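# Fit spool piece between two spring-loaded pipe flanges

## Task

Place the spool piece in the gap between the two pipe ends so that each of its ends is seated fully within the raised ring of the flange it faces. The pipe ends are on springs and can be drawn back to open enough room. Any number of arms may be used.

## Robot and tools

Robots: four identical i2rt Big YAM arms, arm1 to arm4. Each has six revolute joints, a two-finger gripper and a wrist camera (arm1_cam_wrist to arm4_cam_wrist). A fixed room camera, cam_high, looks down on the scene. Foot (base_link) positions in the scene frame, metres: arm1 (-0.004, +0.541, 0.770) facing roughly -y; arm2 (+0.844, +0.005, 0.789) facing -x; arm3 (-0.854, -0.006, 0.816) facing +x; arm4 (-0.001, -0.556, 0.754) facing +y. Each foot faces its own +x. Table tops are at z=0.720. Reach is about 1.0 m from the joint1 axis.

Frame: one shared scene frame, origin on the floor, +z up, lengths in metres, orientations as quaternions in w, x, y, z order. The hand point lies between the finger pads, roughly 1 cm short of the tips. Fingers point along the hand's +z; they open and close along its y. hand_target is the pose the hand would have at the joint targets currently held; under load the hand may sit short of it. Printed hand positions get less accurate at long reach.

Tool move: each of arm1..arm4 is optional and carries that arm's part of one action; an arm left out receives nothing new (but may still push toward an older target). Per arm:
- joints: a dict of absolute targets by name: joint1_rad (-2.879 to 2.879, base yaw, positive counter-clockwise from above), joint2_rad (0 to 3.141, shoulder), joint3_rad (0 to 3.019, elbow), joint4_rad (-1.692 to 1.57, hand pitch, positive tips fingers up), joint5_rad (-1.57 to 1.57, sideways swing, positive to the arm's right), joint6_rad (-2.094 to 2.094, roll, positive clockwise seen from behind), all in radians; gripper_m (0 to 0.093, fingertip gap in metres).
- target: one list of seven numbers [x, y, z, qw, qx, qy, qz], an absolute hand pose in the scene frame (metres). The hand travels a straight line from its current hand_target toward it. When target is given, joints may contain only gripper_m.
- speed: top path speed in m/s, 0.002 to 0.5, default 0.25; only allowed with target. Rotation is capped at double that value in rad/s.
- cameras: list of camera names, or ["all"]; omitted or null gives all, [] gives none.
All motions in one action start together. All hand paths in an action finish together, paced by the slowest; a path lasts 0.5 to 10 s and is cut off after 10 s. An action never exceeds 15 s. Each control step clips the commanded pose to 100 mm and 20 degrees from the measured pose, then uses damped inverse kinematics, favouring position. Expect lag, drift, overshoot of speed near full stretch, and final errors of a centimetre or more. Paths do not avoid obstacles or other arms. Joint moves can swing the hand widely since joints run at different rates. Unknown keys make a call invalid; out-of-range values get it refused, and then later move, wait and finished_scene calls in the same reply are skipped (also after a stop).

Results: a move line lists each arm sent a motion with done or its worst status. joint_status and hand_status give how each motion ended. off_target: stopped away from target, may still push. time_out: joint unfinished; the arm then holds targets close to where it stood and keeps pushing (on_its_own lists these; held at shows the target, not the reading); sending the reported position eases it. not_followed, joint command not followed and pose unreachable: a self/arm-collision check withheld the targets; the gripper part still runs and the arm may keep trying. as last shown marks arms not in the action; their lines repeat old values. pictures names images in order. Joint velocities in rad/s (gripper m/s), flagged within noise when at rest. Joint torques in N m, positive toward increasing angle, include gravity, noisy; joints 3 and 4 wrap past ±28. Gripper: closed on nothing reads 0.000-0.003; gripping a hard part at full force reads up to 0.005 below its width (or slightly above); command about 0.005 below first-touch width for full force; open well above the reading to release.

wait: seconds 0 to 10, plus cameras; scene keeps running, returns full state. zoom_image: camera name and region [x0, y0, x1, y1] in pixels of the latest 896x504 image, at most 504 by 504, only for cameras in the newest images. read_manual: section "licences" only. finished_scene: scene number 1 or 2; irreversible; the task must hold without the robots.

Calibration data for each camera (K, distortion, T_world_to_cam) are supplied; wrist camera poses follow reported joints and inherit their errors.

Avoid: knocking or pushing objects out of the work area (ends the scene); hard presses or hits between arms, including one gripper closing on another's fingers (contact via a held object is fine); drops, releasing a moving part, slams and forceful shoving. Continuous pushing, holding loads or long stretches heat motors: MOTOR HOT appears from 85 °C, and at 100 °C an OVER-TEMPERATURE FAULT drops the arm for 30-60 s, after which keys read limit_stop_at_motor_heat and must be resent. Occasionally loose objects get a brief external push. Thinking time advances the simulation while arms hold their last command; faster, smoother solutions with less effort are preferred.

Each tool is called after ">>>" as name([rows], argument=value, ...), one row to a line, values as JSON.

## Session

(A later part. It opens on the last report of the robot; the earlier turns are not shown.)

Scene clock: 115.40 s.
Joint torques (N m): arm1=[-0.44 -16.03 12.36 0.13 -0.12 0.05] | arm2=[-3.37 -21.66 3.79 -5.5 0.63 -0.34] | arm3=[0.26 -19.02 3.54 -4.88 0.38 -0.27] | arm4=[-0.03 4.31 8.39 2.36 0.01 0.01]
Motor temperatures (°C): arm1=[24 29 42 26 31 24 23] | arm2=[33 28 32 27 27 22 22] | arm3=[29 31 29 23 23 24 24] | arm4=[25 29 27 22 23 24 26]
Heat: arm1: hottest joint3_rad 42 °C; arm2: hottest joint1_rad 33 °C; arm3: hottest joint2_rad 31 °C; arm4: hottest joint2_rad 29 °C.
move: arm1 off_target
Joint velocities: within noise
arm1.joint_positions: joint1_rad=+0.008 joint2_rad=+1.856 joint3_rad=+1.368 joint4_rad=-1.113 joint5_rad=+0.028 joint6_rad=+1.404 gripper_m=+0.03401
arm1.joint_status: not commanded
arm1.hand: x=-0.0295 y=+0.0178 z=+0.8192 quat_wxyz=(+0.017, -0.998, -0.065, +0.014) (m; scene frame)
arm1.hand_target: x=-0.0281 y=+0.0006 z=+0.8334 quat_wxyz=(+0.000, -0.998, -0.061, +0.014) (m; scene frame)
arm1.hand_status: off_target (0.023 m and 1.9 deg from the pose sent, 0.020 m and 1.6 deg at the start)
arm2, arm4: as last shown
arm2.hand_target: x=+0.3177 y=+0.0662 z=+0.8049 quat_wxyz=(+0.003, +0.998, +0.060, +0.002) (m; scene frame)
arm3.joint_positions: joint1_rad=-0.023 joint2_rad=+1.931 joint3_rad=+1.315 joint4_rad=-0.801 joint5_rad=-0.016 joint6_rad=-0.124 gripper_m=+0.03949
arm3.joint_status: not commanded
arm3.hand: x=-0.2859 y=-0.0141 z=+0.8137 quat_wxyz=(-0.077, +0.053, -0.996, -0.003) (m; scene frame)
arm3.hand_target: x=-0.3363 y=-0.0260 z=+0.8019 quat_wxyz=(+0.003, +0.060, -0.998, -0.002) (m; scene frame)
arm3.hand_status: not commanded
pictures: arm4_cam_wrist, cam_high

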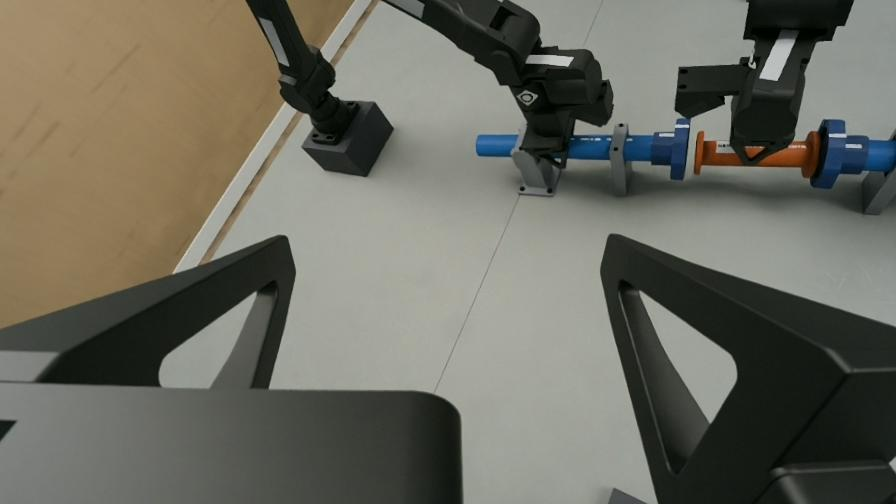

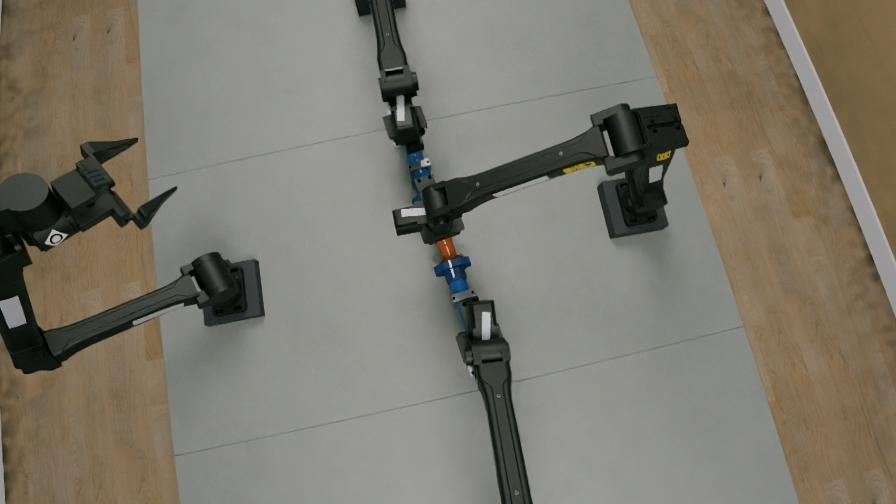

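>>> move(arm1={"target":[-0.0285,0.002,0.865,-0.0008,0.998,0.061,-0.014],"speed":0.06}, cameras=[])

>>> move(arm1={"target":[-0.0285,0.006,0.8285,-0.0008,0.998,0.061,-0.014],"speed":0.05}, cameras=["arm4_cam_wrist","cam_high"])

>>> zoom_image(camera="arm4_cam_wrist", region=[640, 60, 896, 230])

>>> zoom_image(camera="cam_high", region=[370, 130, 530, 340])

Scene clock: 119.73 s.
Joint torques (N m): arm1=[0.09 -18.73 13.07 0.09 -0.09 0.09] | arm2=[-3.37 -21.6 3.77 -5.53 0.63 -0.34] | arm3=[-0.09 -18.78 3.51 -4.83 0.4 -0.28] | arm4=[-0.15 4.42 8.38 2.39 0.01 -0.01]
Motor temperatures (°C): arm1=[24 30 43 26 30 24 23] | arm2=[33 28 31 27 27 22 22] | arm3=[29 31 29 23 23 24 24] | arm4=[25 29 27 22 23 24 26]
Heat: arm1: hottest joint3_rad 43 °C; arm2: hottest joint1_rad 33 °C; arm3: hottest joint2_rad 31 °C; arm4: hottest joint2_rad 29 °C.
move: arm1 off_target
Joint velocities: within noise
arm1.joint_positions: joint1_rad=+0.008 joint2_rad=+1.850 joint3_rad=+1.392 joint4_rad=-1.185 joint5_rad=+0.028 joint6_rad=+1.404 gripper_m=+0.03401
arm1.joint_status: not commanded
arm1.hand: x=-0.0292 y=+0.0247 z=+0.8312 quat_wxyz=(+0.038, -0.997, -0.065, +0.012) (m; scene frame)
arm1.hand_target: x=-0.0284 y=+0.0034 z=+0.8648 quat_wxyz=(+0.001, -0.998, -0.061, +0.014) (m; scene frame)
arm1.hand_status: off_target (0.041 m and 4.3 deg from the pose sent, 0.048 m and 1.9 deg at the start)
arm2, arm3, arm4: as last shown
pictures: none
No camera images: "cameras" was empty.

Scene clock: 121.07 s.
Joint torques (N m): arm1=[-1.9 -16.15 9.4 0.98 -0.09 0.02] | arm2=[-3.55 -21.66 3.84 -5.52 0.63 -0.35] | arm3=[0.26 -18.73 3.56 -4.77 0.37 -0.26] | arm4=[0.15 4.54 8.4 2.48 0.01 0]
Motor temperatures (°C): arm1=[24 30 43 26 30 24 23] | arm2=[33 28 31 27 27 22 22] | arm3=[29 31 29 23 23 24 24] | arm4=[25 29 27 22 23 24 26]
Heat: arm1: hottest joint3_rad 43 °C; arm2: hottest joint1_rad 33 °C; arm3: hottest joint2_rad 31 °C; arm4: hottest joint2_rad 29 °C.
move: arm1 done
Joint velocities: within noise
arm1.joint_positions: joint1_rad=+0.008 joint2_rad=+1.850 joint3_rad=+1.383 joint4_rad=-1.116 joint5_rad=+0.028 joint6_rad=+1.404 gripper_m=+0.03401
arm1.joint_status: not commanded
arm1.hand: x=-0.0297 y=+0.0116 z=+0.8275 quat_wxyz=(+0.008, -0.998, -0.065, +0.015) (m; scene frame)
arm1.hand_target: x=-0.0284 y=+0.0056 z=+0.8286 quat_wxyz=(+0.000, -0.998, -0.061, +0.014) (m; scene frame)
arm1.hand_status: done (0.006 m and 0.9 deg from the pose sent, 0.019 m and 4.3 deg at the start)
arm2, arm3, arm4: as last shown
pictures: arm4_cam_wrist, cam_high

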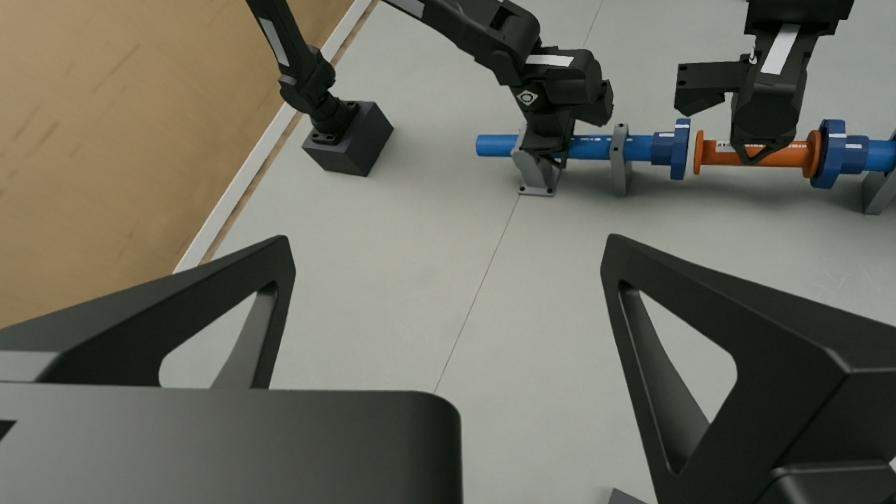

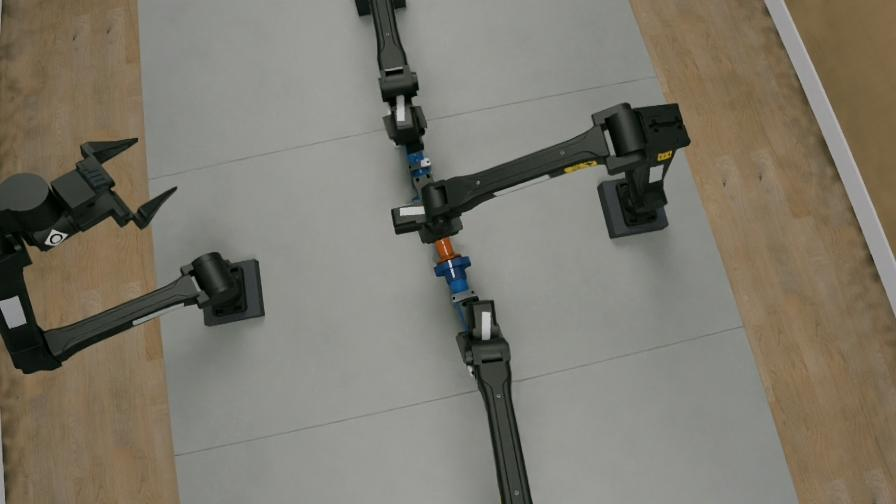

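Scaled by 1.969 from the camera's 896x504 image, which has a finer 1280x720 frame.

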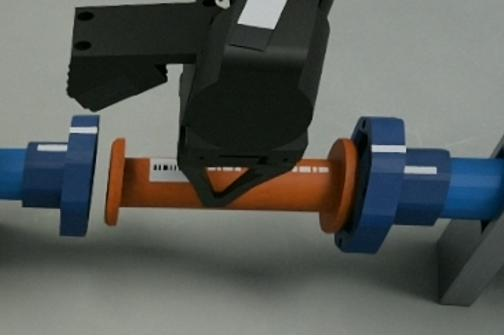

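Scaled by 2.400 from the camera's 896x504 image, which has a finer 1280x720 frame.

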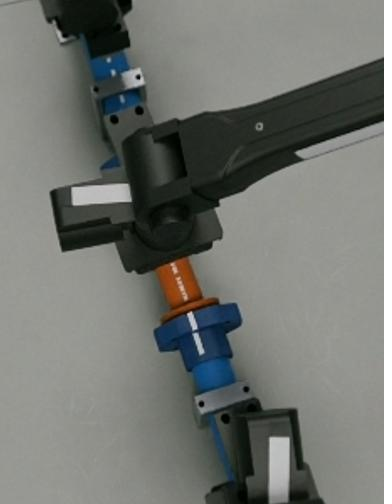

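>>> zoom_image(camera="arm4_cam_wrist", region=[665, 105, 735, 195])

>>> zoom_image(camera="arm4_cam_wrist", region=[790, 105, 860, 195])

>>> zoom_image(camera="cam_high", region=[420, 225, 490, 305])

Scaled by 5.600 from the camera's 896x504 image, which has a finer 1280x720 frame.

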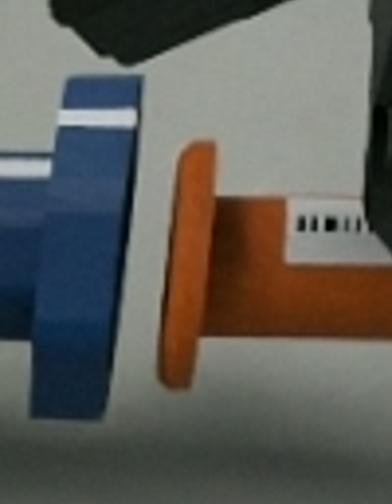

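Scaled by 5.600 from the camera's 896x504 image, which has a finer 1280x720 frame.

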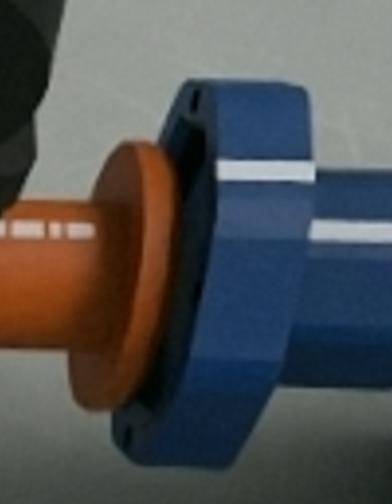

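Scaled by 6.300 from the camera's 896x504 image, which has a finer 1280x720 frame.

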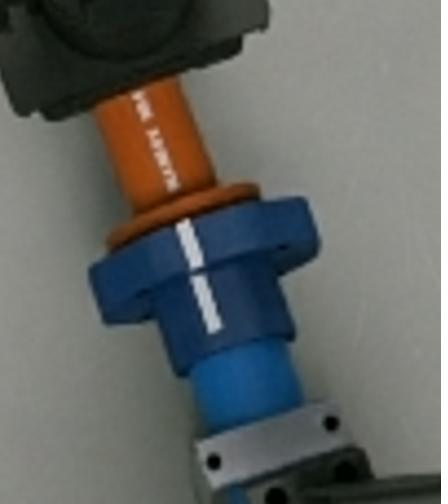

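>>> move(arm1={"target":[-0.0285,0.005,0.865,-0.0008,0.998,0.061,-0.03],"speed":0.06}, cameras=[])

>>> move(arm1={"target":[-0.0285,0.0085,0.829,-0.0008,0.998,0.061,-0.027],"speed":0.05}, cameras=["arm4_cam_wrist","cam_high"])

>>> zoom_image(camera="arm4_cam_wrist", region=[665, 105, 735, 195])

>>> zoom_image(camera="arm4_cam_wrist", region=[790, 105, 860, 195])

>>> zoom_image(camera="cam_high", region=[420, 225, 490, 305])

Scene clock: 130.90 s.
Joint torques (N m): arm1=[-0.56 -18.37 12.74 -0.14 0.23 0.09] | arm2=[-3.66 -21.54 3.85 -5.56 0.63 -0.33] | arm3=[0.38 -18.9 3.56 -4.81 0.38 -0.27] | arm4=[-0.09 4.31 8.35 2.36 0.01 0.02]
Motor temperatures (°C): arm1=[24 31 41 26 30 24 23] | arm2=[33 29 31 27 27 22 22] | arm3=[29 32 29 23 23 24 24] | arm4=[25 29 27 22 23 23 26]
Heat: arm1: hottest joint3_rad 41 °C; arm2: hottest joint1_rad 33 °C; arm3: hottest joint2_rad 32 °C; arm4: hottest joint2_rad 29 °C.
move: arm1 off_target
Joint velocities: within noise
arm1.joint_positions: joint1_rad=+0.013 joint2_rad=+1.843 joint3_rad=+1.383 joint4_rad=-1.179 joint5_rad=+0.053 joint6_rad=+1.413 gripper_m=+0.03401
arm1.joint_status: not commanded
arm1.hand: x=-0.0309 y=+0.0265 z=+0.8321 quat_wxyz=(+0.037, -0.997, -0.063, +0.024) (m; scene frame)
arm1.hand_target: x=-0.0285 y=+0.0063 z=+0.8650 quat_wxyz=(+0.001, -0.998, -0.060, +0.030) (m; scene frame)
arm1.hand_status: off_target (0.039 m and 4.2 deg from the pose sent, 0.038 m and 2.0 deg at the start)
arm2, arm3, arm4: as last shown
pictures: none
No camera images: "cameras" was empty.

Scene clock: 132.20 s.
Joint torques (N m): arm1=[0.26 -16.5 9.31 0.46 -0.07 -0.04] | arm2=[-3.43 -21.48 3.84 -5.52 0.61 -0.35] | arm3=[0.5 -18.9 3.56 -4.72 0.37 -0.26] | arm4=[0.15 4.54 8.39 2.4 0 0.01]
Motor temperatures (°C): arm1=[24 31 41 26 30 24 23] | arm2=[33 29 31 27 27 22 22] | arm3=[29 32 29 23 23 24 24] | arm4=[25 29 27 22 23 23 26]
Heat: arm1: hottest joint3_rad 41 °C; arm2: hottest joint1_rad 33 °C; arm3: hottest joint2_rad 32 °C; arm4: hottest joint2_rad 29 °C.
move: arm1 done
Joint velocities: within noise
arm1.joint_positions: joint1_rad=+0.013 joint2_rad=+1.843 joint3_rad=+1.371 joint4_rad=-1.111 joint5_rad=+0.053 joint6_rad=+1.413 gripper_m=+0.03401
arm1.joint_status: not commanded
arm1.hand: x=-0.0313 y=+0.0151 z=+0.8274 quat_wxyz=(+0.009, -0.998, -0.062, +0.027) (m; scene frame)
arm1.hand_target: x=-0.0284 y=+0.0089 z=+0.8285 quat_wxyz=(+0.001, -0.998, -0.061, +0.027) (m; scene frame)
arm1.hand_status: done (0.007 m and 1.0 deg from the pose sent, 0.018 m and 4.1 deg at the start)
arm2, arm3, arm4: as last shown
pictures: arm4_cam_wrist, cam_high

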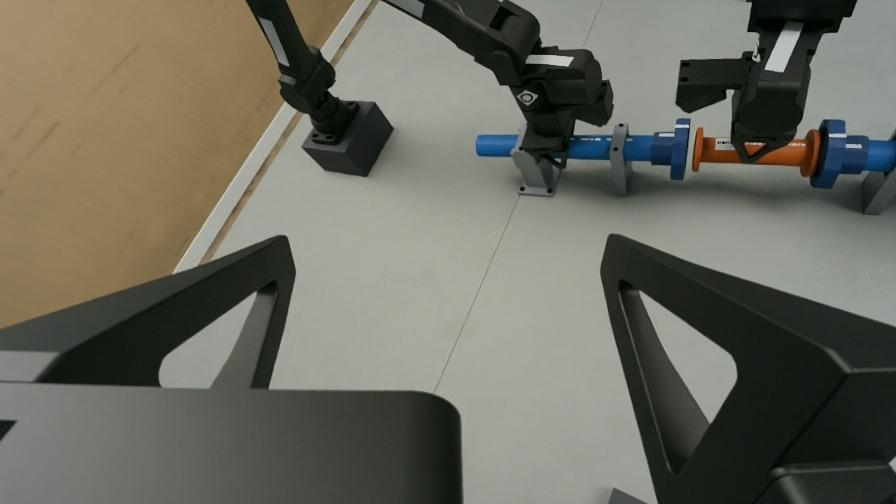

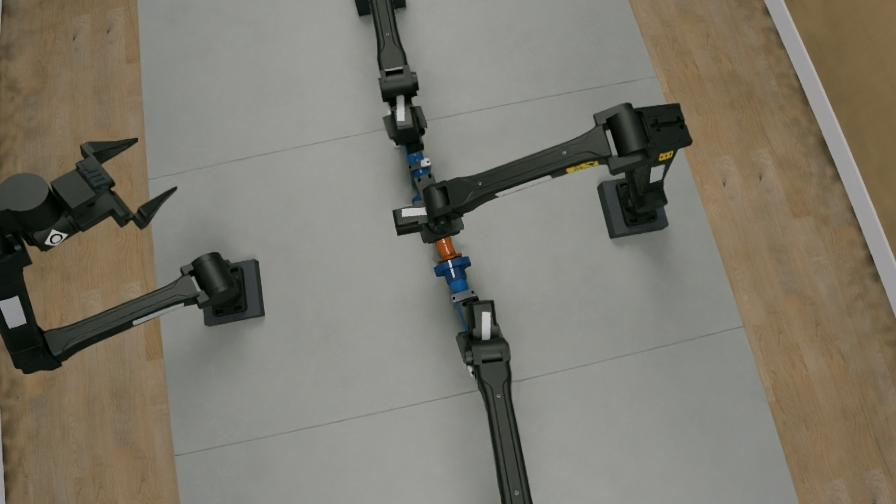

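Scaled by 5.600 from the camera's 896x504 image, which has a finer 1280x720 frame.

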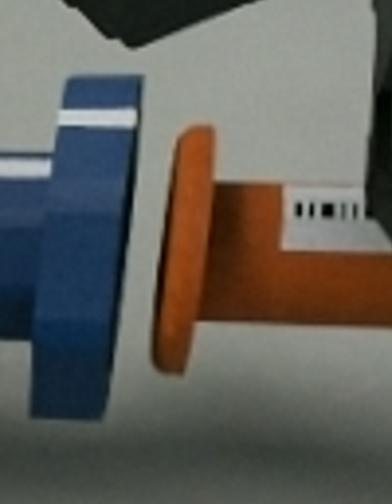

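Scaled by 5.600 from the camera's 896x504 image, which has a finer 1280x720 frame.

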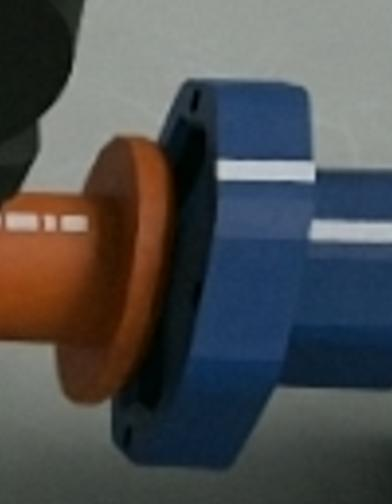

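Scaled by 6.300 from the camera's 896x504 image, which has a finer 1280x720 frame.

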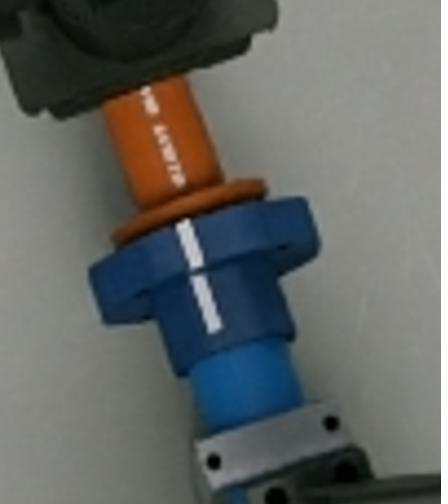

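>>> move(arm2={"target":[0.285,0.0635,0.806,0,0.9982,0.06,0],"speed":0.04}, arm3={"target":[-0.31,-0.0245,0.804,0,-0.06,0.9982,0],"speed":0.04}, cameras=["arm4_cam_wrist","cam_high"])

>>> zoom_image(camera="arm4_cam_wrist", region=[665, 105, 735, 195])

>>> zoom_image(camera="arm4_cam_wrist", region=[790, 105, 860, 195])

>>> zoom_image(camera="cam_high", region=[420, 225, 490, 305])

Scene clock: 136.73 s.
Joint torques (N m): arm1=[-0.32 -16.56 9.68 0.68 -0.08 0.02] | arm2=[-2.73 -20.42 6.94 -4.3 0.64 -0.24] | arm3=[0.91 -18.32 5.9 -3.55 0.44 -0.22] | arm4=[-0.15 4.6 8.39 2.41 0.01 0.01]
Motor temperatures (°C): arm1=[23 32 40 26 30 24 23] | arm2=[33 29 31 27 27 22 22] | arm3=[29 32 29 23 23 24 24] | arm4=[25 29 27 22 23 23 25]
Heat: arm1: hottest joint3_rad 40 °C; arm2: hottest joint1_rad 33 °C; arm3: hottest joint2_rad 32 °C; arm4: hottest joint2_rad 29 °C.
move: arm2 off_target; arm3 off_target
Joint velocities: within noise
arm1, arm4: as last shown
arm1.hand_target: x=-0.0284 y=+0.0090 z=+0.8285 quat_wxyz=(+0.001, -0.998, -0.061, +0.027) (m; scene frame)
arm2.joint_positions: joint1_rad=-0.063 joint2_rad=+1.983 joint3_rad=+1.482 joint4_rad=-0.917 joint5_rad=-0.028 joint6_rad=-0.209 gripper_m=+0.03973
arm2.joint_status: not commanded
arm2.hand: x=+0.2383 y=+0.0547 z=+0.8170 quat_wxyz=(-0.003, +0.995, +0.061, -0.080) (m; scene frame)
arm2.hand_target: x=+0.2819 y=+0.0626 z=+0.8085 quat_wxyz=(+0.000, +0.998, +0.060, -0.003) (m; scene frame)
arm2.hand_status: off_target (0.049 m and 9.2 deg from the pose sent, 0.037 m and 11.5 deg at the start)
arm3.joint_positions: joint1_rad=-0.023 joint2_rad=+1.963 joint3_rad=+1.372 joint4_rad=-0.862 joint5_rad=-0.016 joint6_rad=-0.124 gripper_m=+0.03949
arm3.joint_status: not commanded
arm3.hand: x=-0.2791 y=-0.0143 z=+0.8136 quat_wxyz=(-0.059, +0.053, -0.997, -0.004) (m; scene frame)
arm3.hand_target: x=-0.3090 y=-0.0239 z=+0.8056 quat_wxyz=(-0.002, +0.060, -0.998, -0.001) (m; scene frame)
arm3.hand_status: off_target (0.034 m and 6.8 deg from the pose sent, 0.028 m and 8.9 deg at the start)
pictures: arm4_cam_wrist, cam_high

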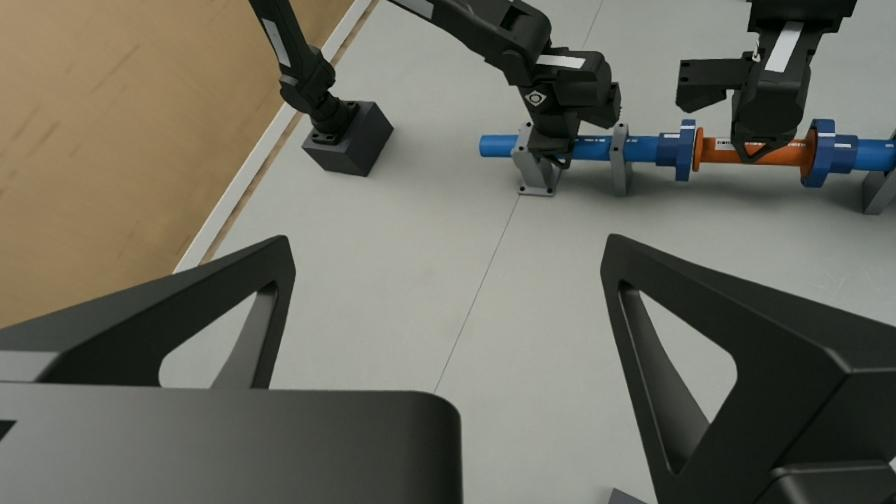

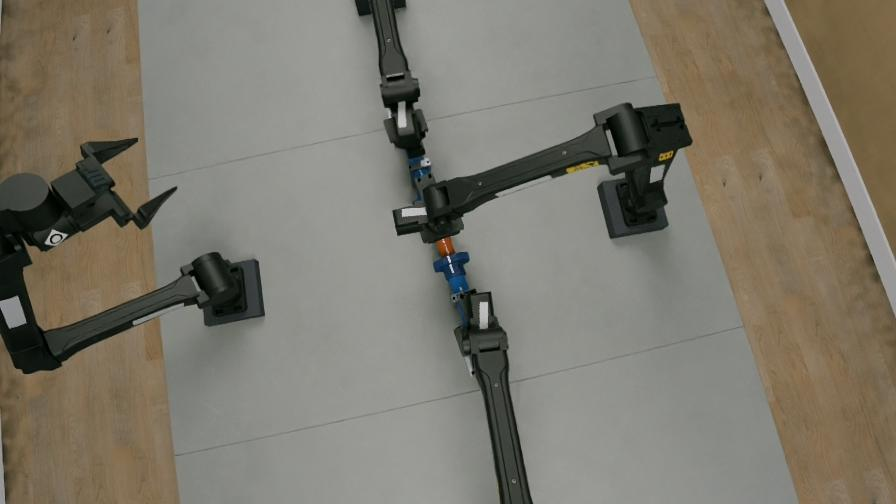

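Scaled by 5.600 from the camera's 896x504 image, which has a finer 1280x720 frame.

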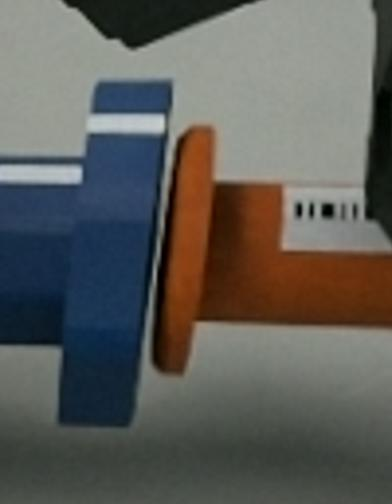

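Scaled by 5.600 from the camera's 896x504 image, which has a finer 1280x720 frame.

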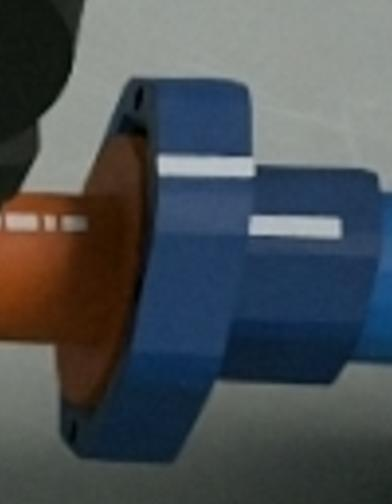

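Scaled by 6.300 from the camera's 896x504 image, which has a finer 1280x720 frame.

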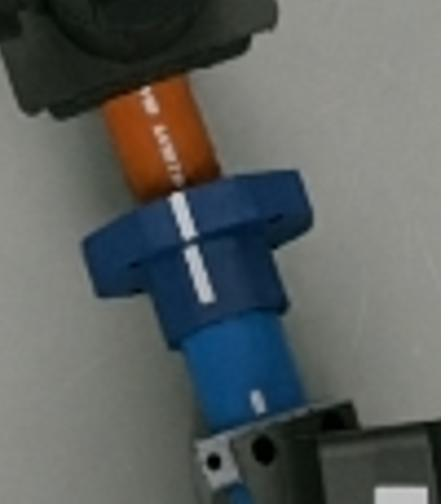

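>>> move(arm3={"target":[-0.275,-0.0205,0.806,0,-0.06,0.9982,0],"speed":0.03}, cameras=["arm4_cam_wrist","cam_high"])

>>> zoom_image(camera="arm4_cam_wrist", region=[665, 105, 735, 195])

>>> zoom_image(camera="arm4_cam_wrist", region=[790, 105, 860, 195])

Scene clock: 140.40 s.
Joint torques (N m): arm1=[-0.67 -15.5 9.44 0.92 0.04 0.04] | arm2=[-2.55 -20.66 6.95 -4.16 0.62 -0.24] | arm3=[1.32 -17.14 8.77 -1.22 0.5 -0.14] | arm4=[-0.09 4.54 8.35 2.4 0.01 0]
Motor temperatures (°C): arm1=[23 32 40 26 30 24 23] | arm2=[33 29 31 27 27 22 22] | arm3=[29 32 29 23 23 24 24] | arm4=[25 29 27 22 23 23 25]
Heat: arm1: hottest joint3_rad 40 °C; arm2: hottest joint1_rad 33 °C; arm3: hottest joint2_rad 32 °C; arm4: hottest joint2_rad 29 °C.
move: arm3 off_target
Joint velocities: within noise
arm1.joint_positions: joint1_rad=+0.014 joint2_rad=+1.843 joint3_rad=+1.371 joint4_rad=-1.111 joint5_rad=+0.051 joint6_rad=+1.417 gripper_m=+0.03401
arm1.joint_status: not commanded
arm1.hand: x=-0.0303 y=+0.0150 z=+0.8273 quat_wxyz=(+0.009, -0.998, -0.061, +0.026) (m; scene frame)
arm1.hand_target: x=-0.0287 y=+0.0090 z=+0.8286 quat_wxyz=(+0.001, -0.998, -0.058, +0.026) (m; scene frame)
arm1.hand_status: not commanded
arm2.joint_positions: joint1_rad=-0.063 joint2_rad=+1.984 joint3_rad=+1.482 joint4_rad=-0.922 joint5_rad=-0.028 joint6_rad=-0.209 gripper_m=+0.03973
arm2.joint_status: not commanded
arm2.hand: x=+0.2396 y=+0.0546 z=+0.8159 quat_wxyz=(-0.002, +0.995, +0.061, -0.077) (m; scene frame)
arm2.hand_target: x=+0.2822 y=+0.0626 z=+0.8077 quat_wxyz=(+0.001, +0.998, +0.060, -0.002) (m; scene frame)
arm2.hand_status: not commanded
arm3.joint_positions: joint1_rad=-0.021 joint2_rad=+2.012 joint3_rad=+1.458 joint4_rad=-0.974 joint5_rad=-0.016 joint6_rad=-0.122 gripper_m=+0.03949
arm3.joint_status: not commanded
arm3.hand: x=-0.2742 y=-0.0135 z=+0.8134 quat_wxyz=(-0.021, +0.052, -0.998, -0.007) (m; scene frame)
arm3.hand_target: x=-0.2756 y=-0.0202 z=+0.8062 quat_wxyz=(+0.000, +0.059, -0.998, +0.000) (m; scene frame)
arm3.hand_status: off_target (0.010 m and 2.7 deg from the pose sent, 0.011 m and 6.8 deg at the start)
arm4.joint_positions: joint1_rad=+0.375 joint2_rad=+0.434 joint3_rad=+1.367 joint4_rad=-1.361 joint5_rad=-0.249 joint6_rad=+0.303 gripper_m=+0.09396
arm4.joint_status: not commanded
arm4.hand: x=-0.0934 y=-0.4279 z=+1.3126 quat_wxyz=(-0.143, +0.651, -0.526, -0.528) (m; scene frame)
arm4.hand_target: x=-0.0923 y=-0.4311 z=+1.3228 quat_wxyz=(-0.149, +0.647, -0.520, -0.537) (m; scene frame)
arm4.hand_status: not commanded
pictures: arm4_cam_wrist, cam_high

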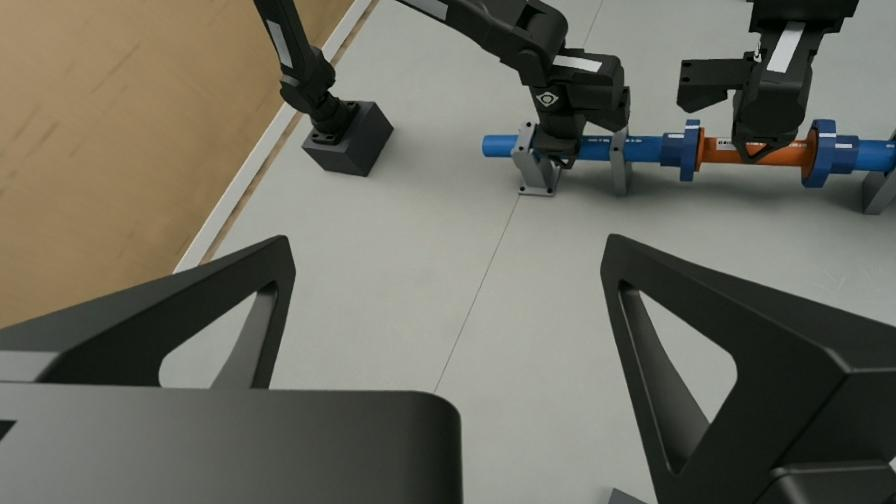

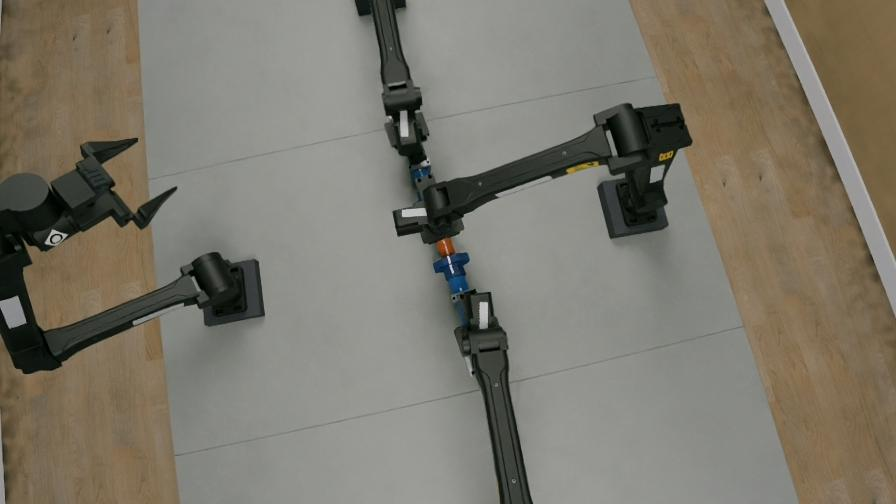

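Scaled by 5.600 from the camera's 896x504 image, which has a finer 1280x720 frame.

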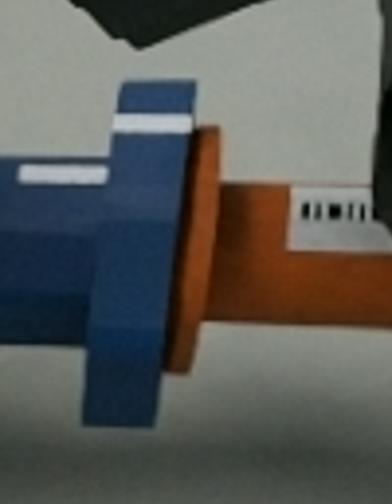

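Scaled by 5.600 from the camera's 896x504 image, which has a finer 1280x720 frame.

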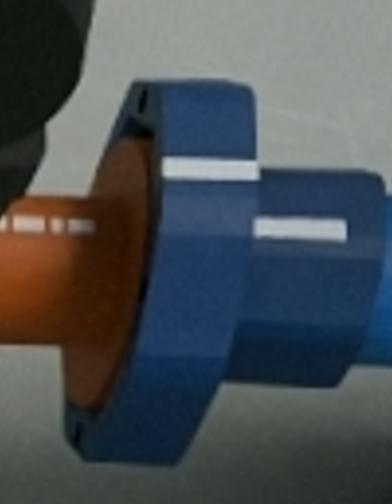

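>>> move(arm3={"target":[-0.25,-0.0175,0.806,0,-0.06,0.9982,0],"speed":0.03}, cameras=["arm4_cam_wrist","cam_high"])

>>> zoom_image(camera="arm4_cam_wrist", region=[665, 105, 735, 195])

>>> zoom_image(camera="arm4_cam_wrist", region=[790, 105, 860, 195])

>>> zoom_image(camera="cam_high", region=[420, 225, 490, 305])

Scene clock: 144.03 s.
Joint torques (N m): arm1=[-0.73 -16.38 9.47 1.01 0.06 0.05] | arm2=[-2.61 -20.6 6.99 -3.81 0.56 -0.24] | arm3=[1.9 -16.5 11.03 0.44 0.54 -0.11] | arm4=[0.09 4.54 8.4 2.4 0.02 0.01]
Motor temperatures (°C): arm1=[23 32 40 26 30 24 23] | arm2=[32 29 31 27 27 22 22] | arm3=[29 32 30 23 23 24 24] | arm4=[25 29 27 22 23 23 25]
Heat: arm1: hottest joint3_rad 40 °C; arm2: hottest joint1_rad 32 °C; arm3: hottest joint2_rad 32 °C; arm4: hottest joint2_rad 29 °C.
move: arm3 off_target
Joint velocities: within noise
arm1.joint_positions: joint1_rad=+0.017 joint2_rad=+1.843 joint3_rad=+1.371 joint4_rad=-1.111 joint5_rad=+0.050 joint6_rad=+1.422 gripper_m=+0.03401
arm1.joint_status: not commanded
arm1.hand: x=-0.0284 y=+0.0149 z=+0.8273 quat_wxyz=(+0.009, -0.998, -0.060, +0.025) (m; scene frame)
arm1.hand_target: x=-0.0288 y=+0.0089 z=+0.8288 quat_wxyz=(+0.001, -0.998, -0.058, +0.027) (m; scene frame)
arm1.hand_status: not commanded
arm2.joint_positions: joint1_rad=-0.063 joint2_rad=+1.984 joint3_rad=+1.482 joint4_rad=-0.931 joint5_rad=-0.027 joint6_rad=-0.210 gripper_m=+0.03973
arm2.joint_status: not commanded
arm2.hand: x=+0.2418 y=+0.0547 z=+0.8156 quat_wxyz=(-0.002, +0.996, +0.061, -0.072) (m; scene frame)
arm2.hand_target: x=+0.2824 y=+0.0626 z=+0.8078 quat_wxyz=(+0.001, +0.998, +0.060, -0.002) (m; scene frame)
arm2.hand_status: not commanded
arm3.joint_positions: joint1_rad=-0.021 joint2_rad=+2.052 joint3_rad=+1.522 joint4_rad=-1.063 joint5_rad=-0.016 joint6_rad=-0.122 gripper_m=+0.03949
arm3.joint_status: not commanded
arm3.hand: x=-0.2729 y=-0.0135 z=+0.8122 quat_wxyz=(+0.011, +0.052, -0.999, -0.009) (m; scene frame)
arm3.hand_target: x=-0.2537 y=-0.0178 z=+0.8056 quat_wxyz=(+0.004, +0.059, -0.998, +0.000) (m; scene frame)
arm3.hand_status: off_target (0.024 m and 1.8 deg from the pose sent, 0.026 m and 2.7 deg at the start)
arm4: as last shown
pictures: arm4_cam_wrist, cam_high

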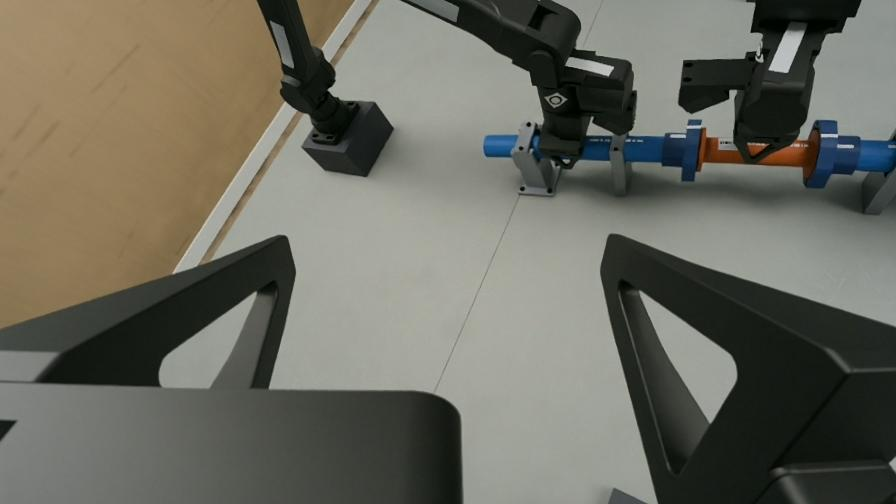

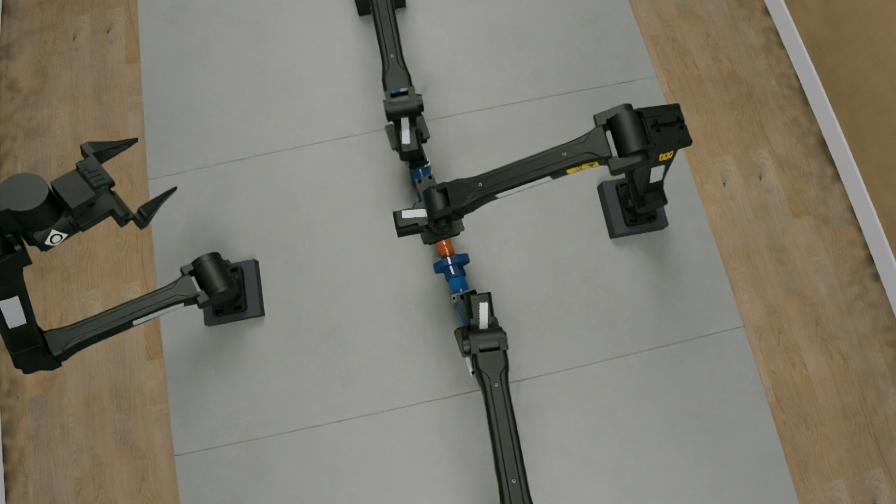

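Scaled by 5.600 from the camera's 896x504 image, which has a finer 1280x720 frame.

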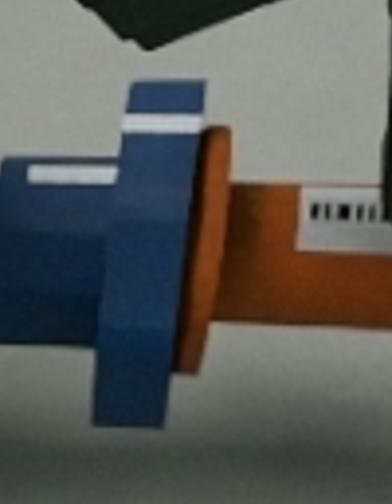

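Scaled by 5.600 from the camera's 896x504 image, which has a finer 1280x720 frame.

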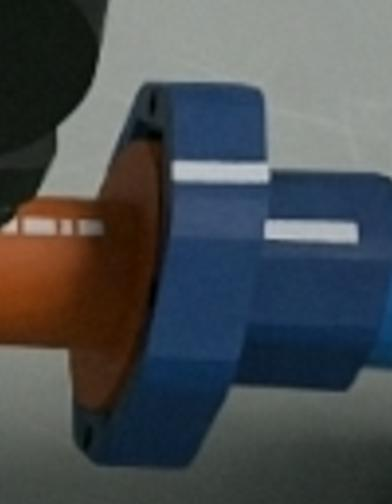

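Scaled by 6.300 from the camera's 896x504 image, which has a finer 1280x720 frame.

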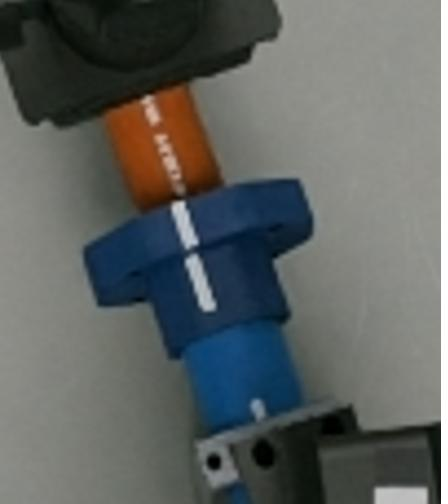

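>>> move(arm3={"target":[-0.272,-0.02,0.806,0,-0.06,0.9982,0],"speed":0.05}, arm4={"target":[-0.1,-0.13,0.88,0.5418,-0.4545,0.4545,0.5418],"speed":0.25}, cameras=["arm4_cam_wrist","cam_high"])

Scene clock: 159.07 s.
Joint torques (N m): arm1=[-0.67 -16.5 9.58 0.83 0 0] | arm2=[-2.55 -20.54 6.94 -3.82 0.56 -0.23] | arm3=[1.26 -19.49 5.85 1.63 0.52 -0.14] | arm4=[-0.21 -8 3.84 3.3 -0.11 -0.15]
Motor temperatures (°C): arm1=[23 32 38 26 29 24 23] | arm2=[32 29 31 26 26 22 23] | arm3=[29 32 33 23 23 24 25] | arm4=[25 29 28 22 23 23 25]
Heat: arm1: hottest joint3_rad 38 °C; arm2: hottest joint1_rad 32 °C; arm3: hottest joint3_rad 33 °C; arm4: hottest joint2_rad 29 °C.
move: arm3 done; arm4 off_target
Joint velocities: within noise
arm1.joint_positions: joint1_rad=+0.019 joint2_rad=+1.843 joint3_rad=+1.371 joint4_rad=-1.111 joint5_rad=+0.050 joint6_rad=+1.422 gripper_m=+0.03401
arm1.joint_status: not commanded
arm1.hand: x=-0.0276 y=+0.0149 z=+0.8273 quat_wxyz=(+0.009, -0.998, -0.061, +0.025) (m; scene frame)
arm1.hand_target: x=-0.0280 y=+0.0088 z=+0.8288 quat_wxyz=(+0.001, -0.998, -0.059, +0.027) (m; scene frame)
arm1.hand_status: not commanded
arm2: as last shown
arm2.hand_target: x=+0.2823 y=+0.0626 z=+0.8078 quat_wxyz=(+0.001, +0.998, +0.060, -0.002) (m; scene frame)
arm3.joint_positions: joint1_rad=-0.021 joint2_rad=+2.046 joint3_rad=+1.513 joint4_rad=-1.049 joint5_rad=-0.016 joint6_rad=-0.122 gripper_m=+0.03949
arm3.joint_status: not commanded
arm3.hand: x=-0.2727 y=-0.0135 z=+0.8126 quat_wxyz=(+0.005, +0.052, -0.999, -0.009) (m; scene frame)
arm3.hand_target: x=-0.2722 y=-0.0199 z=+0.8062 quat_wxyz=(+0.000, +0.060, -0.998, +0.000) (m; scene frame)
arm3.hand_status: done (0.009 m and 1.5 deg from the pose sent, 0.009 m and 1.8 deg at the start)
arm4.joint_positions: joint1_rad=+0.402 joint2_rad=+1.778 joint3_rad=+0.276 joint4_rad=+1.544 joint5_rad=+0.384 joint6_rad=-0.013 gripper_m=+0.09396
arm4.joint_status: not commanded
arm4.hand: x=-0.0995 y=-0.1369 z=+0.8706 quat_wxyz=(-0.510, +0.488, -0.491, -0.510) (m; scene frame)
arm4.hand_target: x=-0.1003 y=-0.1302 z=+0.8791 quat_wxyz=(-0.520, +0.479, -0.481, -0.518) (m; scene frame)
arm4.hand_status: off_target (0.012 m and 7.7 deg from the pose sent, 0.525 m and 52.1 deg at the start; pose on its path clipped on 7 of 101 steps; a joint's target at an end of its range on 26 of 101 steps)
pictures: arm4_cam_wrist, cam_high
camera_calibration:
arm4_cam_wrist: T_world_to_cam=[[0.999675, 0.000602163, -0.0254939, 0.121929], [-0.0210682, -0.543755, -0.838979, 0.660855], [-0.0143676, 0.839244, -0.543566, 0.711313], [0, 0, 0, 1]] pos_world=[-0.0977468, -0.237695, 0.944197]

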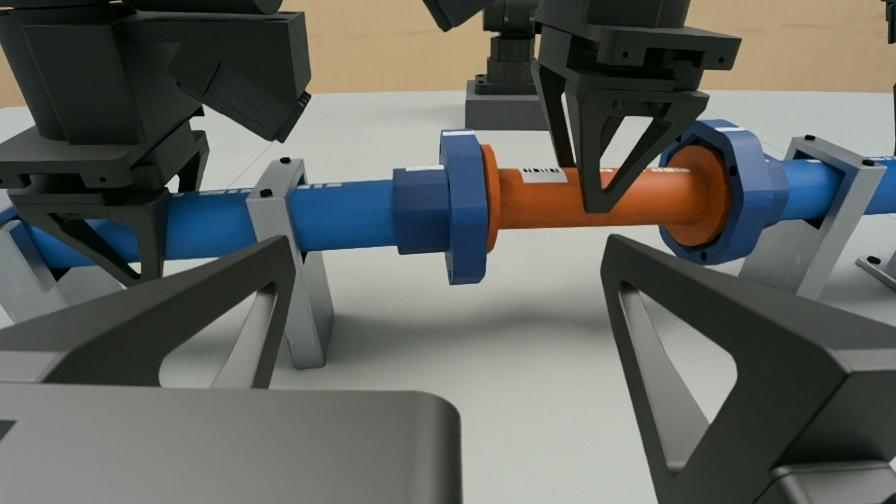

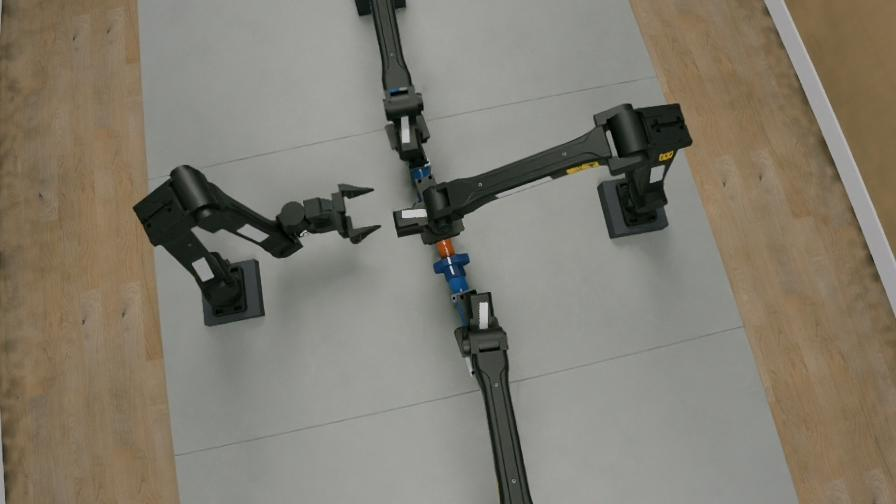

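Great view.

>>> zoom_image(camera="arm4_cam_wrist", region=[420, 110, 540, 300])

>>> zoom_image(camera="arm4_cam_wrist", region=[380, 80, 884, 300])

Scaled by 2.653 from the camera's 896x504 image, which has a finer 1280x720 frame.

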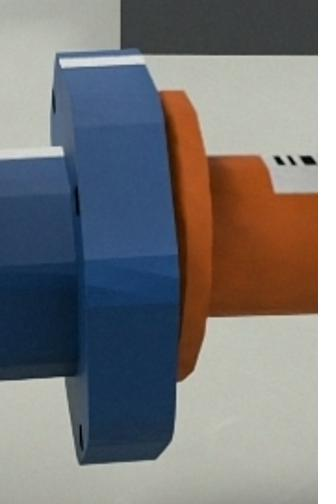

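Scaled by 1.000.

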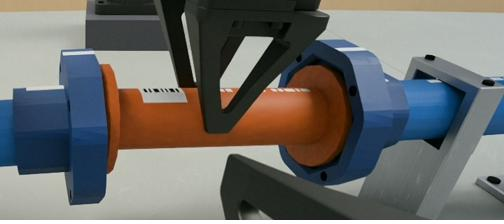

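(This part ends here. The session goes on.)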